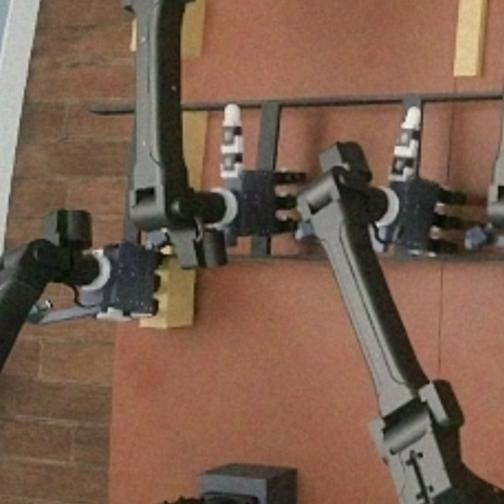

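Request:
move(
  arm5={"target": [-1.42, -0.33, 0.86, 0, 0.7071, -0.7071, 0], "speed": 0.15},
  arm7={"joints": {"joint1_rad": 0.9, "joint2_rad": 1.15, "joint3_rad": 1.05, "joint4_rad": -1.45, "joint5_rad": 0, "joint6_rad": 0.9, "hand_index_mcp": -0.42, "hand_index_pip": -0.65, "hand_index_dip": -0.53, "hand_middle_mcp": -0.42, "hand_middle_pip": -0.65, "hand_middle_dip": -0.53, "hand_ring_mcp": -0.42, "hand_ring_pip": -0.65, "hand_ring_dip": -0.53, "hand_current_limit": 0.4}, "min_time_s": 3},
  cameras=[],
)

Request:
move(
  arm5={"target": [-1.41, -0.42, 0.785, 0, 0.7071, -0.7071, 0], "speed": 0.12},
  arm7={"target": [-0.005, -0.44, 0.93, 0, 0, 1, 0], "speed": 0.15},
  cameras=["cam_high"],
)

Request:
zoom_image(
  camera="cam_high",
  region=[360, 200, 580, 360],
)

Request:
zoom_image(
  camera="cam_high",
  region=[180, 200, 340, 360],
)

Scene clock: 401.93 s.
Joint torques (N m): arm1=[-0.67 -7.41 9.5 0.36 -0.19 0.02] | arm2=[0.03 -16.09 9.55 0.09 -0.02 -0.14] | arm3=[-1.26 -45.27 18.93 -1.61 1.21 0.28] | arm4=[0.56 -45.45 15.68 -0.87 1.18 0.05] | arm5=[0.26 -12.34 7.3 0.16 -0.23 0.17] | arm6=[0.38 -35.43 14.49 -2.26 -1.66 -0.76] | arm7=[0.15 -6.07 7.49 0.83 0.26 0.12] | arm8=[-1.26 -4.48 8.77 0.28 0.11 0.11]
Heat: arm1: hottest joint3_rad 39 °C; arm2: hottest joint3_rad 42 °C; arm3: hottest joint2_rad 62 °C; arm4: hottest joint2_rad 49 °C; arm5: hottest joint3_rad 43 °C; arm6: hottest joint2_rad 63 °C; arm7: hottest joint3_rad 39 °C; arm8: hottest joint3_rad 43 °C.
move: arm5 done; arm7 off_target
Joint velocities: within noise
arm1, arm2, arm3, arm4, arm6, arm8: as last shown
arm3.joint_positions: joint1_rad=+0.018 joint2_rad=+2.456 joint3_rad=+2.410 joint4_rad=-1.655 joint5_rad=-0.046 joint6_rad=+1.513 hand_index_mcp=+0.784 hand_index_abd=-0.064 hand_index_pip=-0.773 hand_index_dip=+0.585 hand_middle_mcp=+0.740 hand_middle_abd=-0.021 hand_middle_pip=-0.832 hand_middle_dip=+0.573 hand_ring_mcp=+0.715 hand_ring_abd=-0.003 hand_ring_pip=-0.892 hand_ring_dip=+0.553 hand_thumb_cmc=+0.714 hand_thumb_axl=+0.677 hand_thumb_mcp=+0.223 hand_thumb_ipl=+0.168 hand_current_limit=+0.780 hand_speed=-0.600
arm3.middle_dip_current_ma: 39
arm3.on_its_own: joint2_rad reads +2.456 and still pushes toward +2.240 since a time_out; joint3_rad reads +2.410 and still pushes toward +2.520 since a time_out; joint5_rad reads -0.046 and still pushes toward -0.016 since a time_out
arm3.hand: x=-0.5166 y=-0.0425 z=+0.8455 quat_wxyz=(-0.056, +0.720, -0.691, -0.032) (m; scene frame)
arm3.hand_target: x=-0.5331 y=-0.0479 z=+1.0347 quat_wxyz=(+0.061, +0.706, -0.703, +0.056) (m; scene frame)
arm4.joint_positions: joint1_rad=+0.183 joint2_rad=+2.543 joint3_rad=+2.523 joint4_rad=-1.658 joint5_rad=-0.008 joint6_rad=+1.698 hand_index_mcp=+0.743 hand_index_abd=-0.025 hand_index_pip=-0.768 hand_index_dip=+0.575 hand_middle_mcp=+0.731 hand_middle_abd=-0.021 hand_middle_pip=-0.841 hand_middle_dip=+0.567 hand_ring_mcp=+0.700 hand_ring_abd=-0.017 hand_ring_pip=-0.891 hand_ring_dip=+0.553 hand_thumb_cmc=+0.714 hand_thumb_axl=+0.677 hand_thumb_mcp=+0.221 hand_thumb_ipl=+0.168 hand_current_limit=+0.780 hand_speed=-0.600
arm4.hand_state: blocked,blocked,blocked,blocked,blocked,blocked,blocked,goal,blocked,goal,goal,goal,goal,goal,goal,goal
arm4.index_mcp_current_ma: 293
arm4.middle_mcp_current_ma: 236
arm4.middle_abd_current_ma: -73
arm4.ring_mcp_current_ma: 86
arm4.ring_abd_current_ma: -58
arm4.ring_pip_current_ma: 34
arm4.on_its_own: joint2_rad reads +2.543 and still pushes toward +2.320 since a time_out; joint3_rad reads +2.523 and still pushes toward +2.635 since a time_out
arm4.hand: x=-1.1268 y=-0.0402 z=+0.8412 quat_wxyz=(-0.039, +0.717, -0.695, -0.036) (m; scene frame)
arm5.joint_positions: joint1_rad=+0.556 joint2_rad=+1.448 joint3_rad=+0.867 joint4_rad=-0.982 joint5_rad=-0.006 joint6_rad=-1.020 hand_index_mcp=-0.390 hand_index_abd=-0.003 hand_index_pip=-0.601 hand_index_dip=-0.529 hand_middle_mcp=-0.377 hand_middle_abd=-0.002 hand_middle_pip=-0.621 hand_middle_dip=-0.504 hand_ring_mcp=-0.371 hand_ring_abd=+0.002 hand_ring_pip=-0.625 hand_ring_dip=-0.510 hand_thumb_cmc=-0.568 hand_thumb_axl=+0.677 hand_thumb_mcp=+0.222 hand_thumb_ipl=+0.168 hand_current_limit=+0.400 hand_speed=-0.600
arm5.joint_status: not commanded
arm5.hand_state: blocked,goal,blocked,goal,blocked,goal,blocked,blocked,blocked,goal,blocked,goal,goal,goal,goal,goal
arm5.index_mcp_current_ma: 63
arm5.index_abd_current_ma: -2
arm5.index_pip_current_ma: 115
arm5.index_dip_current_ma: 1
arm5.middle_mcp_current_ma: 106
arm5.middle_abd_current_ma: -1
arm5.middle_pip_current_ma: 55
arm5.middle_dip_current_ma: 48
arm5.ring_mcp_current_ma: 126
arm5.ring_abd_current_ma: 1
arm5.ring_pip_current_ma: 46
arm5.ring_dip_current_ma: 34
arm5.thumb_cmc_current_ma: 1
arm5.thumb_axl_current_ma: 0
arm5.thumb_mcp_current_ma: -5
arm5.thumb_ipl_current_ma: 0
arm5.hand_goal_index_mcp: -0.420
arm5.hand_goal_index_abd: 0.000
arm5.hand_goal_index_pip: -0.650
arm5.hand_goal_index_dip: -0.530
arm5.hand_goal_middle_mcp: -0.420
arm5.hand_goal_middle_abd: 0.000
arm5.hand_goal_middle_pip: -0.650
arm5.hand_goal_middle_dip: -0.530
arm5.hand_goal_ring_mcp: -0.420
arm5.hand_goal_ring_abd: 0.000
arm5.hand_goal_ring_pip: -0.650
arm5.hand_goal_ring_dip: -0.530
arm5.hand_goal_thumb_cmc: -0.570
arm5.hand_goal_thumb_axl: 0.678
arm5.hand_goal_thumb_mcp: 0.226
arm5.hand_goal_thumb_ipl: 0.168
arm5.hand: x=-1.4231 y=-0.3273 z=+0.8618 quat_wxyz=(+0.000, -0.711, +0.703, +0.006) (m; scene frame)
arm5.hand_target: x=-1.4200 y=-0.3301 z=+0.8599 quat_wxyz=(+0.000, -0.707, +0.707, +0.000) (m; scene frame)
arm5.hand_status: done (0.004 m and 1.0 deg from the pose sent, 0.123 m and 12.6 deg at the start; pose on its path clipped on 1 of 101 steps)
arm6.joint_positions: joint1_rad=+0.574 joint2_rad=+2.235 joint3_rad=+2.104 joint4_rad=-1.553 joint5_rad=+0.037 joint6_rad=-0.902 hand_index_mcp=+0.729 hand_index_abd=-0.002 hand_index_pip=-0.814 hand_index_dip=+0.594 hand_middle_mcp=+0.754 hand_middle_abd=-0.001 hand_middle_pip=-0.809 hand_middle_dip=+0.600 hand_ring_mcp=+0.757 hand_ring_abd=+0.005 hand_ring_pip=-0.770 hand_ring_dip=+0.600 hand_thumb_cmc=+0.714 hand_thumb_axl=+0.677 hand_thumb_mcp=+0.223 hand_thumb_ipl=+0.168 hand_current_limit=+0.780 hand_speed=-0.600
arm6.middle_mcp_current_ma: 278
arm6.ring_pip_current_ma: 490
arm6.ring_dip_current_ma: 163
arm6.on_its_own: joint2_rad reads +2.235 and still pushes toward +2.040 since a time_out; joint3_rad reads +2.104 and still pushes toward +2.200 since a time_out; joint4_rad reads -1.553 and still pushes toward -1.620 since a time_out; joint5_rad reads +0.037 and still pushes toward -0.002 since a time_out; joint6_rad reads -0.902 and still pushes toward -0.976 since a time_out
arm6.hand: x=-0.8129 y=-0.0657 z=+0.8534 quat_wxyz=(+0.010, -0.674, +0.737, -0.060) (m; scene frame)
arm6.hand_target: x=-0.8303 y=-0.0842 z=+1.0325 quat_wxyz=(+0.011, -0.706, +0.706, +0.054) (m; scene frame)
arm7.joint_positions: joint1_rad=+0.899 joint2_rad=+1.140 joint3_rad=+1.050 joint4_rad=-1.462 joint5_rad=-0.001 joint6_rad=+0.889 hand_index_mcp=-0.371 hand_index_abd=+0.002 hand_index_pip=-0.625 hand_index_dip=-0.507 hand_middle_mcp=-0.368 hand_middle_abd=+0.001 hand_middle_pip=-0.628 hand_middle_dip=-0.505 hand_ring_mcp=-0.370 hand_ring_abd=+0.003 hand_ring_pip=-0.626 hand_ring_dip=-0.506 hand_thumb_cmc=+0.714 hand_thumb_axl=+0.677 hand_thumb_mcp=+0.221 hand_thumb_ipl=+0.168 hand_current_limit=+0.400 hand_speed=-0.600
arm7.joint_status: hand_index_mcp off_target (ended at -0.371, target -0.420); hand_index_pip off_target (ended at -0.625, target -0.650); hand_index_dip off_target (ended at -0.507, target -0.530); hand_middle_mcp off_target (ended at -0.368, target -0.420); hand_middle_pip off_target (ended at -0.628, target -0.650); hand_middle_dip off_target (ended at -0.505, target -0.530); hand_ring_mcp off_target (ended at -0.370, target -0.420); hand_ring_pip off_target (ended at -0.626, target -0.650); hand_ring_dip off_target (ended at -0.506, target -0.530); the others done
arm7.hand_state: blocked,goal,blocked,blocked,blocked,goal,blocked,blocked,blocked,goal,blocked,blocked,goal,goal,goal,goal
arm7.index_mcp_current_ma: 179
arm7.index_abd_current_ma: 3
arm7.index_pip_current_ma: 76
arm7.index_dip_current_ma: 67
arm7.middle_mcp_current_ma: 194
arm7.middle_abd_current_ma: 1
arm7.middle_pip_current_ma: 65
arm7.middle_dip_current_ma: 75
arm7.ring_mcp_current_ma: 185
arm7.ring_abd_current_ma: 4
arm7.ring_pip_current_ma: 72
arm7.ring_dip_current_ma: 73
arm7.thumb_cmc_current_ma: 0
arm7.thumb_axl_current_ma: -1
arm7.thumb_mcp_current_ma: -14
arm7.thumb_ipl_current_ma: -1
arm7.hand_goal_index_mcp: -0.420
arm7.hand_goal_index_abd: 0.000
arm7.hand_goal_index_pip: -0.650
arm7.hand_goal_index_dip: -0.530
arm7.hand_goal_middle_mcp: -0.420
arm7.hand_goal_middle_abd: 0.000
arm7.hand_goal_middle_pip: -0.650
arm7.hand_goal_middle_dip: -0.530
arm7.hand_goal_ring_mcp: -0.420
arm7.hand_goal_ring_abd: 0.000
arm7.hand_goal_ring_pip: -0.650
arm7.hand_goal_ring_dip: -0.530
arm7.hand_goal_thumb_cmc: 0.714
arm7.hand_goal_thumb_axl: 0.678
arm7.hand_goal_thumb_mcp: 0.226
arm7.hand_goal_thumb_ipl: 0.168
arm7.hand: x=+0.2091 y=-0.3576 z=+0.9974 quat_wxyz=(-0.002, +0.019, +1.000, +0.002) (m; scene frame)
arm7.hand_target: x=+0.2066 y=-0.3553 z=+0.9948 quat_wxyz=(-0.003, +0.024, +1.000, +0.003) (m; scene frame)
arm7.hand_status: not commanded
pictures: none
No camera images: "cameras" was empty.

Scene clock: 404.20 s.
Joint torques (N m): arm1=[-0.62 -7.36 9.5 0.38 -0.19 0.03] | arm2=[0.09 -16.15 9.54 0.08 -0.01 -0.13] | arm3=[-0.73 -43.93 18.89 -1.66 1.19 0.29] | arm4=[0.56 -45.39 15.68 -0.88 1.18 0.05] | arm5=[0.73 -10.05 5.78 1.01 -0.22 0.18] | arm6=[0.38 -35.31 14.48 -2.26 -1.66 -0.76] | arm7=[0.26 -12.57 10.17 0.46 0.37 0.17] | arm8=[-1.26 -4.48 8.79 0.29 0.11 0.11]
Heat: arm1: hottest joint3_rad 39 °C; arm2: hottest joint3_rad 42 °C; arm3: hottest joint2_rad 63 °C; arm4: hottest joint2_rad 50 °C; arm5: hottest joint3_rad 42 °C; arm6: hottest joint2_rad 64 °C; arm7: hottest joint3_rad 39 °C; arm8: hottest joint3_rad 43 °C.
move: arm5 done; arm7 off_target
Joint velocities: within noise
arm1, arm2, arm3, arm4, arm6, arm8: as last shown
arm3.on_its_own: joint2_rad reads +2.456 and still pushes toward +2.240 since a time_out; joint3_rad reads +2.410 and still pushes toward +2.520 since a time_out; joint5_rad reads -0.046 and still pushes toward -0.016 since a time_out
arm4.on_its_own: joint2_rad reads +2.543 and still pushes toward +2.320 since a time_out; joint3_rad reads +2.523 and still pushes toward +2.635 since a time_out
arm5.joint_positions: joint1_rad=+0.692 joint2_rad=+1.418 joint3_rad=+0.569 joint4_rad=-0.741 joint5_rad=-0.005 joint6_rad=-0.878 hand_index_mcp=-0.390 hand_index_abd=-0.003 hand_index_pip=-0.601 hand_index_dip=-0.529 hand_middle_mcp=-0.377 hand_middle_abd=-0.002 hand_middle_pip=-0.621 hand_middle_dip=-0.504 hand_ring_mcp=-0.371 hand_ring_abd=+0.002 hand_ring_pip=-0.625 hand_ring_dip=-0.510 hand_thumb_cmc=-0.568 hand_thumb_axl=+0.677 hand_thumb_mcp=+0.222 hand_thumb_ipl=+0.168 hand_current_limit=+0.400 hand_speed=-0.600
arm5.joint_status: not commanded
arm5.hand_state: blocked,goal,blocked,goal,blocked,goal,blocked,blocked,blocked,goal,blocked,goal,goal,goal,goal,goal
arm5.index_mcp_current_ma: 63
arm5.index_abd_current_ma: -2
arm5.index_pip_current_ma: 115
arm5.index_dip_current_ma: 1
arm5.middle_mcp_current_ma: 106
arm5.middle_abd_current_ma: -1
arm5.middle_pip_current_ma: 55
arm5.middle_dip_current_ma: 48
arm5.ring_mcp_current_ma: 126
arm5.ring_abd_current_ma: 1
arm5.ring_pip_current_ma: 46
arm5.ring_dip_current_ma: 34
arm5.thumb_cmc_current_ma: 1
arm5.thumb_axl_current_ma: 0
arm5.thumb_mcp_current_ma: -5
arm5.thumb_ipl_current_ma: 0
arm5.hand_goal_index_mcp: -0.420
arm5.hand_goal_index_abd: 0.000
arm5.hand_goal_index_pip: -0.650
arm5.hand_goal_index_dip: -0.530
arm5.hand_goal_middle_mcp: -0.420
arm5.hand_goal_middle_abd: 0.000
arm5.hand_goal_middle_pip: -0.650
arm5.hand_goal_middle_dip: -0.530
arm5.hand_goal_ring_mcp: -0.420
arm5.hand_goal_ring_abd: 0.000
arm5.hand_goal_ring_pip: -0.650
arm5.hand_goal_ring_dip: -0.530
arm5.hand_goal_thumb_cmc: -0.570
arm5.hand_goal_thumb_axl: 0.678
arm5.hand_goal_thumb_mcp: 0.226
arm5.hand_goal_thumb_ipl: 0.168
arm5.hand: x=-1.4079 y=-0.4210 z=+0.7829 quat_wxyz=(-0.002, -0.709, +0.705, -0.008) (m; scene frame)
arm5.hand_target: x=-1.4099 y=-0.4200 z=+0.7850 quat_wxyz=(+0.000, -0.707, +0.707, +0.000) (m; scene frame)
arm5.hand_status: done (0.003 m and 1.0 deg from the pose sent, 0.121 m and 1.0 deg at the start)
arm6.on_its_own: joint2_rad reads +2.235 and still pushes toward +2.040 since a time_out; joint3_rad reads +2.104 and still pushes toward +2.200 since a time_out; joint4_rad reads -1.553 and still pushes toward -1.620 since a time_out; joint5_rad reads +0.037 and still pushes toward -0.002 since a time_out; joint6_rad reads -0.902 and still pushes toward -0.976 since a time_out
arm7.joint_positions: joint1_rad=+1.353 joint2_rad=+1.567 joint3_rad=+1.247 joint4_rad=-1.285 joint5_rad=+0.001 joint6_rad=+1.295 hand_index_mcp=-0.371 hand_index_abd=+0.002 hand_index_pip=-0.625 hand_index_dip=-0.508 hand_middle_mcp=-0.368 hand_middle_abd=+0.001 hand_middle_pip=-0.628 hand_middle_dip=-0.505 hand_ring_mcp=-0.370 hand_ring_abd=+0.003 hand_ring_pip=-0.626 hand_ring_dip=-0.506 hand_thumb_cmc=+0.714 hand_thumb_axl=+0.677 hand_thumb_mcp=+0.221 hand_thumb_ipl=+0.168 hand_current_limit=+0.400 hand_speed=-0.600
arm7.joint_status: not commanded
arm7.hand_state: blocked,goal,blocked,blocked,blocked,goal,blocked,blocked,blocked,goal,blocked,blocked,goal,goal,goal,goal
arm7.index_mcp_current_ma: 178
arm7.index_abd_current_ma: 3
arm7.index_pip_current_ma: 76
arm7.index_dip_current_ma: 66
arm7.middle_mcp_current_ma: 193
arm7.middle_abd_current_ma: 1
arm7.middle_pip_current_ma: 65
arm7.middle_dip_current_ma: 75
arm7.ring_mcp_current_ma: 184
arm7.ring_abd_current_ma: 4
arm7.ring_pip_current_ma: 73
arm7.ring_dip_current_ma: 73
arm7.thumb_cmc_current_ma: 0
arm7.thumb_axl_current_ma: -1
arm7.thumb_mcp_current_ma: -14
arm7.thumb_ipl_current_ma: -1
arm7.hand_goal_index_mcp: -0.420
arm7.hand_goal_index_abd: 0.000
arm7.hand_goal_index_pip: -0.650
arm7.hand_goal_index_dip: -0.530
arm7.hand_goal_middle_mcp: -0.420
arm7.hand_goal_middle_abd: 0.000
arm7.hand_goal_middle_pip: -0.650
arm7.hand_goal_middle_dip: -0.530
arm7.hand_goal_ring_mcp: -0.420
arm7.hand_goal_ring_abd: 0.000
arm7.hand_goal_ring_pip: -0.650
arm7.hand_goal_ring_dip: -0.530
arm7.hand_goal_thumb_cmc: 0.714
arm7.hand_goal_thumb_axl: 0.678
arm7.hand_goal_thumb_mcp: 0.226
arm7.hand_goal_thumb_ipl: 0.168
arm7.hand: x=+0.0121 y=-0.4450 z=+0.9163 quat_wxyz=(+0.022, -0.005, +1.000, -0.008) (m; scene frame)
arm7.hand_target: x=-0.0043 y=-0.4403 z=+0.9302 quat_wxyz=(+0.000, +0.000, +1.000, +0.000) (m; scene frame)
arm7.hand_status: off_target (0.022 m and 2.7 deg from the pose sent, 0.239 m and 2.2 deg at the start)
pictures: cam_high

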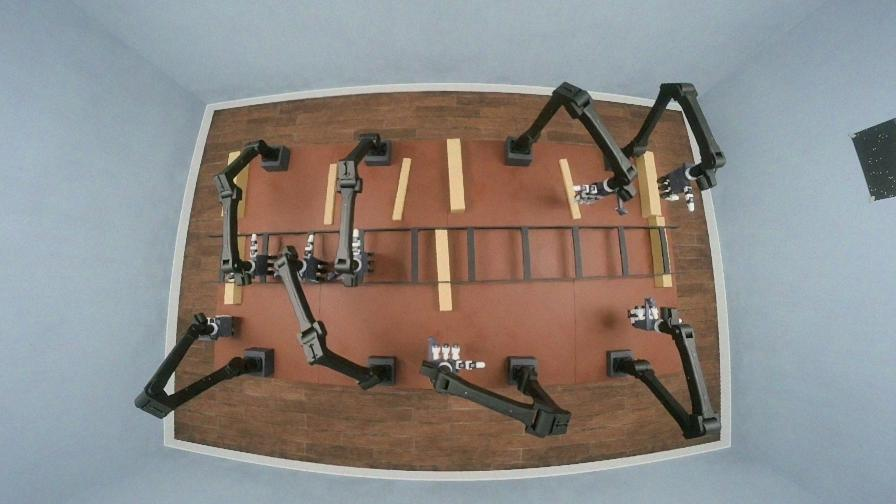

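Scaled by 2.291 from the camera's 896x504 image, which has a finer 1280x720 frame.

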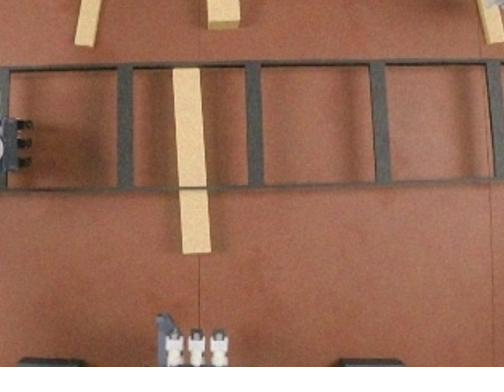

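Scaled by 3.150 from the camera's 896x504 image, which has a finer 1280x720 frame.

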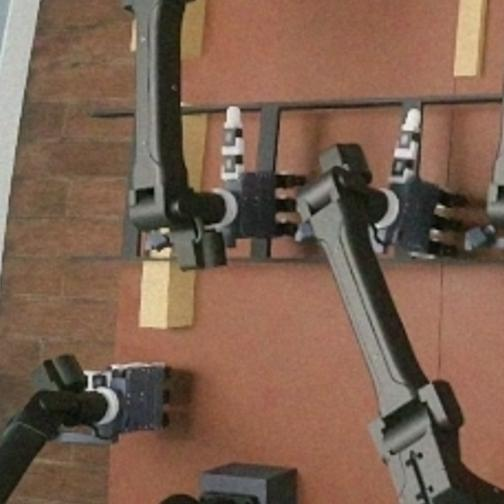

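Request:
move(
  arm3={"joints": {"joint2_rad": 2.15, "joint3_rad": 2.54}, "min_time_s": 2},
  arm4={"joints": {"joint2_rad": 2.23, "joint3_rad": 2.66}, "min_time_s": 2},
  arm6={"joints": {"joint2_rad": 1.95, "joint3_rad": 2.22}, "min_time_s": 2},
  arm7={"target": [-0.01, -0.40, 0.785, 0, 0, 1, 0], "speed": 0.15},
  cameras=["cam_high"],
)

Request:
zoom_image(
  camera="cam_high",
  region=[180, 200, 460, 360],
)

Scene clock: 409.90 s.
Joint torques (N m): arm1=[-0.73 -7.41 9.51 0.35 -0.19 0.02] | arm2=[0.03 -16.09 9.54 0.08 -0.01 -0.13] | arm3=[-0.97 -46.33 19.34 -1.57 1.24 0.23] | arm4=[0.56 -46.97 15.82 -0.75 1.25 0.04] | arm5=[0.73 -9.93 5.79 0.99 -0.23 0.17] | arm6=[0.38 -36.31 15.79 -1.13 -1.46 -0.64] | arm7=[-0.44 -14.62 6.17 0.7 0.34 -0.05] | arm8=[-1.2 -4.42 8.77 0.29 0.11 0.11]
Heat: arm1: hottest joint3_rad 39 °C; arm2: hottest joint3_rad 42 °C; arm3: hottest joint2_rad 65 °C; arm4: hottest joint2_rad 52 °C; arm5: hottest joint3_rad 41 °C; arm6: hottest joint2_rad 66 °C; arm7: hottest joint3_rad 39 °C; arm8: hottest joint3_rad 43 °C.
move: arm3 time_out; arm4 time_out; arm6 time_out; arm7 done
Joint velocities: within noise
arm1, arm2, arm5, arm8: as last shown
arm3.joint_positions: joint1_rad=+0.018 joint2_rad=+2.394 joint3_rad=+2.410 joint4_rad=-1.654 joint5_rad=-0.047 joint6_rad=+1.513 hand_index_mcp=+0.784 hand_index_abd=-0.064 hand_index_pip=-0.781 hand_index_dip=+0.579 hand_middle_mcp=+0.752 hand_middle_abd=-0.022 hand_middle_pip=-0.820 hand_middle_dip=+0.576 hand_ring_mcp=+0.732 hand_ring_abd=-0.011 hand_ring_pip=-0.858 hand_ring_dip=+0.559 hand_thumb_cmc=+0.714 hand_thumb_axl=+0.677 hand_thumb_mcp=+0.223 hand_thumb_ipl=+0.168 hand_current_limit=+0.780 hand_speed=-0.600
arm3.joint_status: joint2_rad time_out (moved -0.061 of -0.306); joint3_rad time_out (moved +0.000 of +0.130)
arm3.hand_state: blocked,blocked,blocked,blocked,blocked,blocked,blocked,blocked,blocked,goal,blocked,goal,goal,goal,goal,goal
arm3.index_mcp_current_ma: 346
arm3.index_abd_current_ma: -130
arm3.index_pip_current_ma: 382
arm3.index_dip_current_ma: 53
arm3.middle_mcp_current_ma: 204
arm3.middle_abd_current_ma: -30
arm3.middle_pip_current_ma: 219
arm3.middle_dip_current_ma: 44
arm3.ring_mcp_current_ma: 130
arm3.ring_abd_current_ma: -11
arm3.ring_pip_current_ma: 89
arm3.ring_dip_current_ma: 10
arm3.thumb_cmc_current_ma: 0
arm3.thumb_axl_current_ma: 0
arm3.thumb_mcp_current_ma: -4
arm3.thumb_ipl_current_ma: 0
arm3.hand_goal_index_mcp: 0.680
arm3.hand_goal_index_abd: 0.000
arm3.hand_goal_index_pip: -0.900
arm3.hand_goal_index_dip: 0.550
arm3.hand_goal_middle_mcp: 0.680
arm3.hand_goal_middle_abd: 0.000
arm3.hand_goal_middle_pip: -0.900
arm3.hand_goal_middle_dip: 0.550
arm3.hand_goal_ring_mcp: 0.680
arm3.hand_goal_ring_abd: 0.000
arm3.hand_goal_ring_pip: -0.900
arm3.hand_goal_ring_dip: 0.550
arm3.hand_goal_thumb_cmc: 0.714
arm3.hand_goal_thumb_axl: 0.678
arm3.hand_goal_thumb_mcp: 0.226
arm3.hand_goal_thumb_ipl: 0.168
arm3.on_its_own: joint2_rad reads +2.394 and still pushes toward +2.150 since a time_out; joint3_rad reads +2.410 and still pushes toward +2.523 since a time_out; joint5_rad reads -0.047 and still pushes toward -0.016 since a time_out
arm3.hand: x=-0.5158 y=-0.0461 z=+0.8865 quat_wxyz=(-0.034, +0.722, -0.691, -0.010) (m; scene frame)
arm3.hand_target: x=-0.5317 y=-0.0352 z=+1.0958 quat_wxyz=(+0.095, +0.703, -0.699, +0.087) (m; scene frame)
arm3.hand_status: not commanded
arm4.joint_positions: joint1_rad=+0.183 joint2_rad=+2.475 joint3_rad=+2.523 joint4_rad=-1.658 joint5_rad=-0.009 joint6_rad=+1.699 hand_index_mcp=+0.724 hand_index_abd=-0.011 hand_index_pip=-0.854 hand_index_dip=+0.564 hand_middle_mcp=+0.726 hand_middle_abd=-0.006 hand_middle_pip=-0.886 hand_middle_dip=+0.556 hand_ring_mcp=+0.704 hand_ring_abd=-0.021 hand_ring_pip=-0.891 hand_ring_dip=+0.553 hand_thumb_cmc=+0.714 hand_thumb_axl=+0.677 hand_thumb_mcp=+0.221 hand_thumb_ipl=+0.168 hand_current_limit=+0.780 hand_speed=-0.600
arm4.joint_status: joint2_rad time_out (moved -0.068 of -0.313); joint3_rad time_out (moved +0.000 of +0.137)
arm4.hand_state: blocked,goal,blocked,goal,blocked,goal,goal,goal,blocked,blocked,goal,goal,goal,goal,goal,goal
arm4.index_mcp_current_ma: 200
arm4.index_abd_current_ma: -37
arm4.index_pip_current_ma: 196
arm4.index_dip_current_ma: 54
arm4.middle_mcp_current_ma: 211
arm4.middle_abd_current_ma: -19
arm4.middle_pip_current_ma: 56
arm4.middle_dip_current_ma: 23
arm4.ring_mcp_current_ma: 102
arm4.ring_abd_current_ma: -73
arm4.ring_pip_current_ma: 31
arm4.ring_dip_current_ma: 12
arm4.thumb_cmc_current_ma: 0
arm4.thumb_axl_current_ma: -3
arm4.thumb_mcp_current_ma: -23
arm4.thumb_ipl_current_ma: -1
arm4.hand_goal_index_mcp: 0.680
arm4.hand_goal_index_abd: 0.000
arm4.hand_goal_index_pip: -0.900
arm4.hand_goal_index_dip: 0.550
arm4.hand_goal_middle_mcp: 0.680
arm4.hand_goal_middle_abd: 0.000
arm4.hand_goal_middle_pip: -0.900
arm4.hand_goal_middle_dip: 0.550
arm4.hand_goal_ring_mcp: 0.680
arm4.hand_goal_ring_abd: 0.000
arm4.hand_goal_ring_pip: -0.900
arm4.hand_goal_ring_dip: 0.550
arm4.hand_goal_thumb_cmc: 0.714
arm4.hand_goal_thumb_axl: 0.678
arm4.hand_goal_thumb_mcp: 0.226
arm4.hand_goal_thumb_ipl: 0.168
arm4.on_its_own: joint2_rad reads +2.475 and still pushes toward +2.230 since a time_out; joint3_rad reads +2.523 and still pushes toward +2.635 since a time_out
arm4.hand: x=-1.1259 y=-0.0448 z=+0.8869 quat_wxyz=(-0.019, +0.718, -0.696, -0.009) (m; scene frame)
arm4.hand_target: x=-1.1424 y=-0.0410 z=+1.0965 quat_wxyz=(+0.088, +0.701, -0.699, +0.114) (m; scene frame)
arm4.hand_status: not commanded
arm5.hand: x=-1.4079 y=-0.4209 z=+0.7829 quat_wxyz=(-0.002, -0.709, +0.705, -0.008) (m; scene frame)
arm6.joint_positions: joint1_rad=+0.574 joint2_rad=+2.166 joint3_rad=+2.104 joint4_rad=-1.581 joint5_rad=+0.032 joint6_rad=-0.914 hand_index_mcp=+0.748 hand_index_abd=-0.002 hand_index_pip=-0.811 hand_index_dip=+0.594 hand_middle_mcp=+0.763 hand_middle_abd=-0.001 hand_middle_pip=-0.803 hand_middle_dip=+0.601 hand_ring_mcp=+0.757 hand_ring_abd=+0.003 hand_ring_pip=-0.764 hand_ring_dip=+0.600 hand_thumb_cmc=+0.714 hand_thumb_axl=+0.677 hand_thumb_mcp=+0.223 hand_thumb_ipl=+0.168 hand_current_limit=+0.780 hand_speed=-0.600
arm6.joint_status: joint2_rad time_out (moved -0.069 of -0.285); joint3_rad time_out (moved +0.000 of +0.116)
arm6.hand_state: blocked,goal,blocked,blocked,blocked,goal,blocked,blocked,blocked,goal,blocked,blocked,goal,goal,goal,goal
arm6.index_mcp_current_ma: 250
arm6.index_abd_current_ma: -2
arm6.index_pip_current_ma: 324
arm6.index_dip_current_ma: 139
arm6.middle_mcp_current_ma: 323
arm6.middle_abd_current_ma: -1
arm6.middle_pip_current_ma: 360
arm6.middle_dip_current_ma: 167
arm6.ring_mcp_current_ma: 294
arm6.ring_abd_current_ma: 5
arm6.ring_pip_current_ma: 490
arm6.ring_dip_current_ma: 163
arm6.thumb_cmc_current_ma: 0
arm6.thumb_axl_current_ma: -1
arm6.thumb_mcp_current_ma: -7
arm6.thumb_ipl_current_ma: 0
arm6.hand_goal_index_mcp: 0.680
arm6.hand_goal_index_abd: 0.000
arm6.hand_goal_index_pip: -0.900
arm6.hand_goal_index_dip: 0.550
arm6.hand_goal_middle_mcp: 0.680
arm6.hand_goal_middle_abd: 0.000
arm6.hand_goal_middle_pip: -0.900
arm6.hand_goal_middle_dip: 0.550
arm6.hand_goal_ring_mcp: 0.680
arm6.hand_goal_ring_abd: 0.000
arm6.hand_goal_ring_pip: -0.900
arm6.hand_goal_ring_dip: 0.550
arm6.hand_goal_thumb_cmc: 0.714
arm6.hand_goal_thumb_axl: 0.678
arm6.hand_goal_thumb_mcp: 0.226
arm6.hand_goal_thumb_ipl: 0.168
arm6.on_its_own: joint2_rad reads +2.166 and still pushes toward +1.950 since a time_out; joint3_rad reads +2.104 and still pushes toward +2.216 since a time_out; joint5_rad reads +0.032 and still pushes toward -0.002 since a time_out; joint6_rad reads -0.914 and still pushes toward -0.976 since a time_out
arm6.hand: x=-0.8112 y=-0.0718 z=+0.9010 quat_wxyz=(+0.011, -0.679, +0.733, -0.039) (m; scene frame)
arm6.hand_target: x=-0.8236 y=-0.0945 z=+1.1028 quat_wxyz=(+0.021, -0.703, +0.703, +0.106) (m; scene frame)
arm6.hand_status: not commanded
arm7.joint_positions: joint1_rad=+1.281 joint2_rad=+1.785 joint3_rad=+1.147 joint4_rad=-0.933 joint5_rad=+0.001 joint6_rad=+1.237 hand_index_mcp=-0.372 hand_index_abd=+0.002 hand_index_pip=-0.625 hand_index_dip=-0.508 hand_middle_mcp=-0.368 hand_middle_abd=+0.001 hand_middle_pip=-0.628 hand_middle_dip=-0.505 hand_ring_mcp=-0.370 hand_ring_abd=+0.003 hand_ring_pip=-0.626 hand_ring_dip=-0.506 hand_thumb_cmc=+0.714 hand_thumb_axl=+0.677 hand_thumb_mcp=+0.221 hand_thumb_ipl=+0.168 hand_current_limit=+0.400 hand_speed=-0.600
arm7.joint_status: not commanded
arm7.hand_state: blocked,goal,blocked,blocked,blocked,goal,blocked,blocked,blocked,goal,blocked,blocked,goal,goal,goal,goal
arm7.index_mcp_current_ma: 178
arm7.index_abd_current_ma: 3
arm7.index_pip_current_ma: 77
arm7.index_dip_current_ma: 66
arm7.middle_mcp_current_ma: 193
arm7.middle_abd_current_ma: 1
arm7.middle_pip_current_ma: 65
arm7.middle_dip_current_ma: 74
arm7.ring_mcp_current_ma: 184
arm7.ring_abd_current_ma: 4
arm7.ring_pip_current_ma: 73
arm7.ring_dip_current_ma: 73
arm7.thumb_cmc_current_ma: 0
arm7.thumb_axl_current_ma: -1
arm7.thumb_mcp_current_ma: -14
arm7.thumb_ipl_current_ma: -1
arm7.hand_goal_index_mcp: -0.420
arm7.hand_goal_index_abd: 0.000
arm7.hand_goal_index_pip: -0.650
arm7.hand_goal_index_dip: -0.530
arm7.hand_goal_middle_mcp: -0.420
arm7.hand_goal_middle_abd: 0.000
arm7.hand_goal_middle_pip: -0.650
arm7.hand_goal_middle_dip: -0.530
arm7.hand_goal_ring_mcp: -0.420
arm7.hand_goal_ring_abd: 0.000
arm7.hand_goal_ring_pip: -0.650
arm7.hand_goal_ring_dip: -0.530
arm7.hand_goal_thumb_cmc: 0.714
arm7.hand_goal_thumb_axl: 0.678
arm7.hand_goal_thumb_mcp: 0.226
arm7.hand_goal_thumb_ipl: 0.168
arm7.hand: x=-0.0068 y=-0.4049 z=+0.7849 quat_wxyz=(+0.005, +0.002, +1.000, -0.003) (m; scene frame)
arm7.hand_target: x=-0.0100 y=-0.4000 z=+0.7852 quat_wxyz=(+0.000, +0.000, +1.000, +0.000) (m; scene frame)
arm7.hand_status: done (0.006 m and 0.8 deg from the pose sent, 0.141 m and 2.7 deg at the start)
pictures: cam_high

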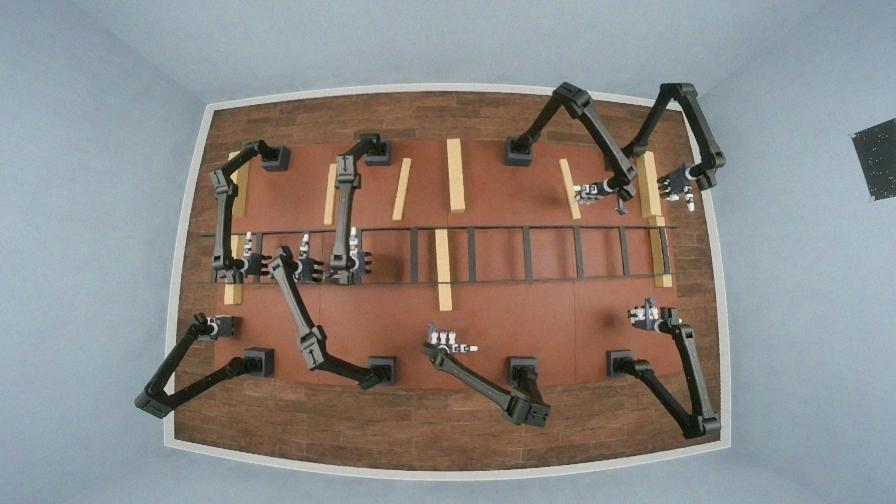

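Scaled by 1.800 from the camera's 896x504 image, which has a finer 1280x720 frame.

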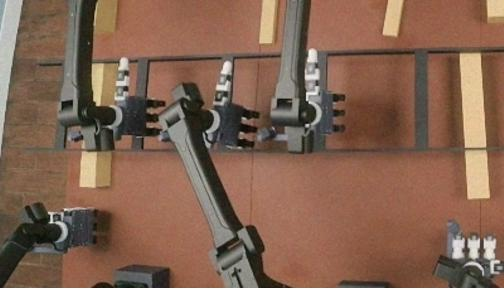

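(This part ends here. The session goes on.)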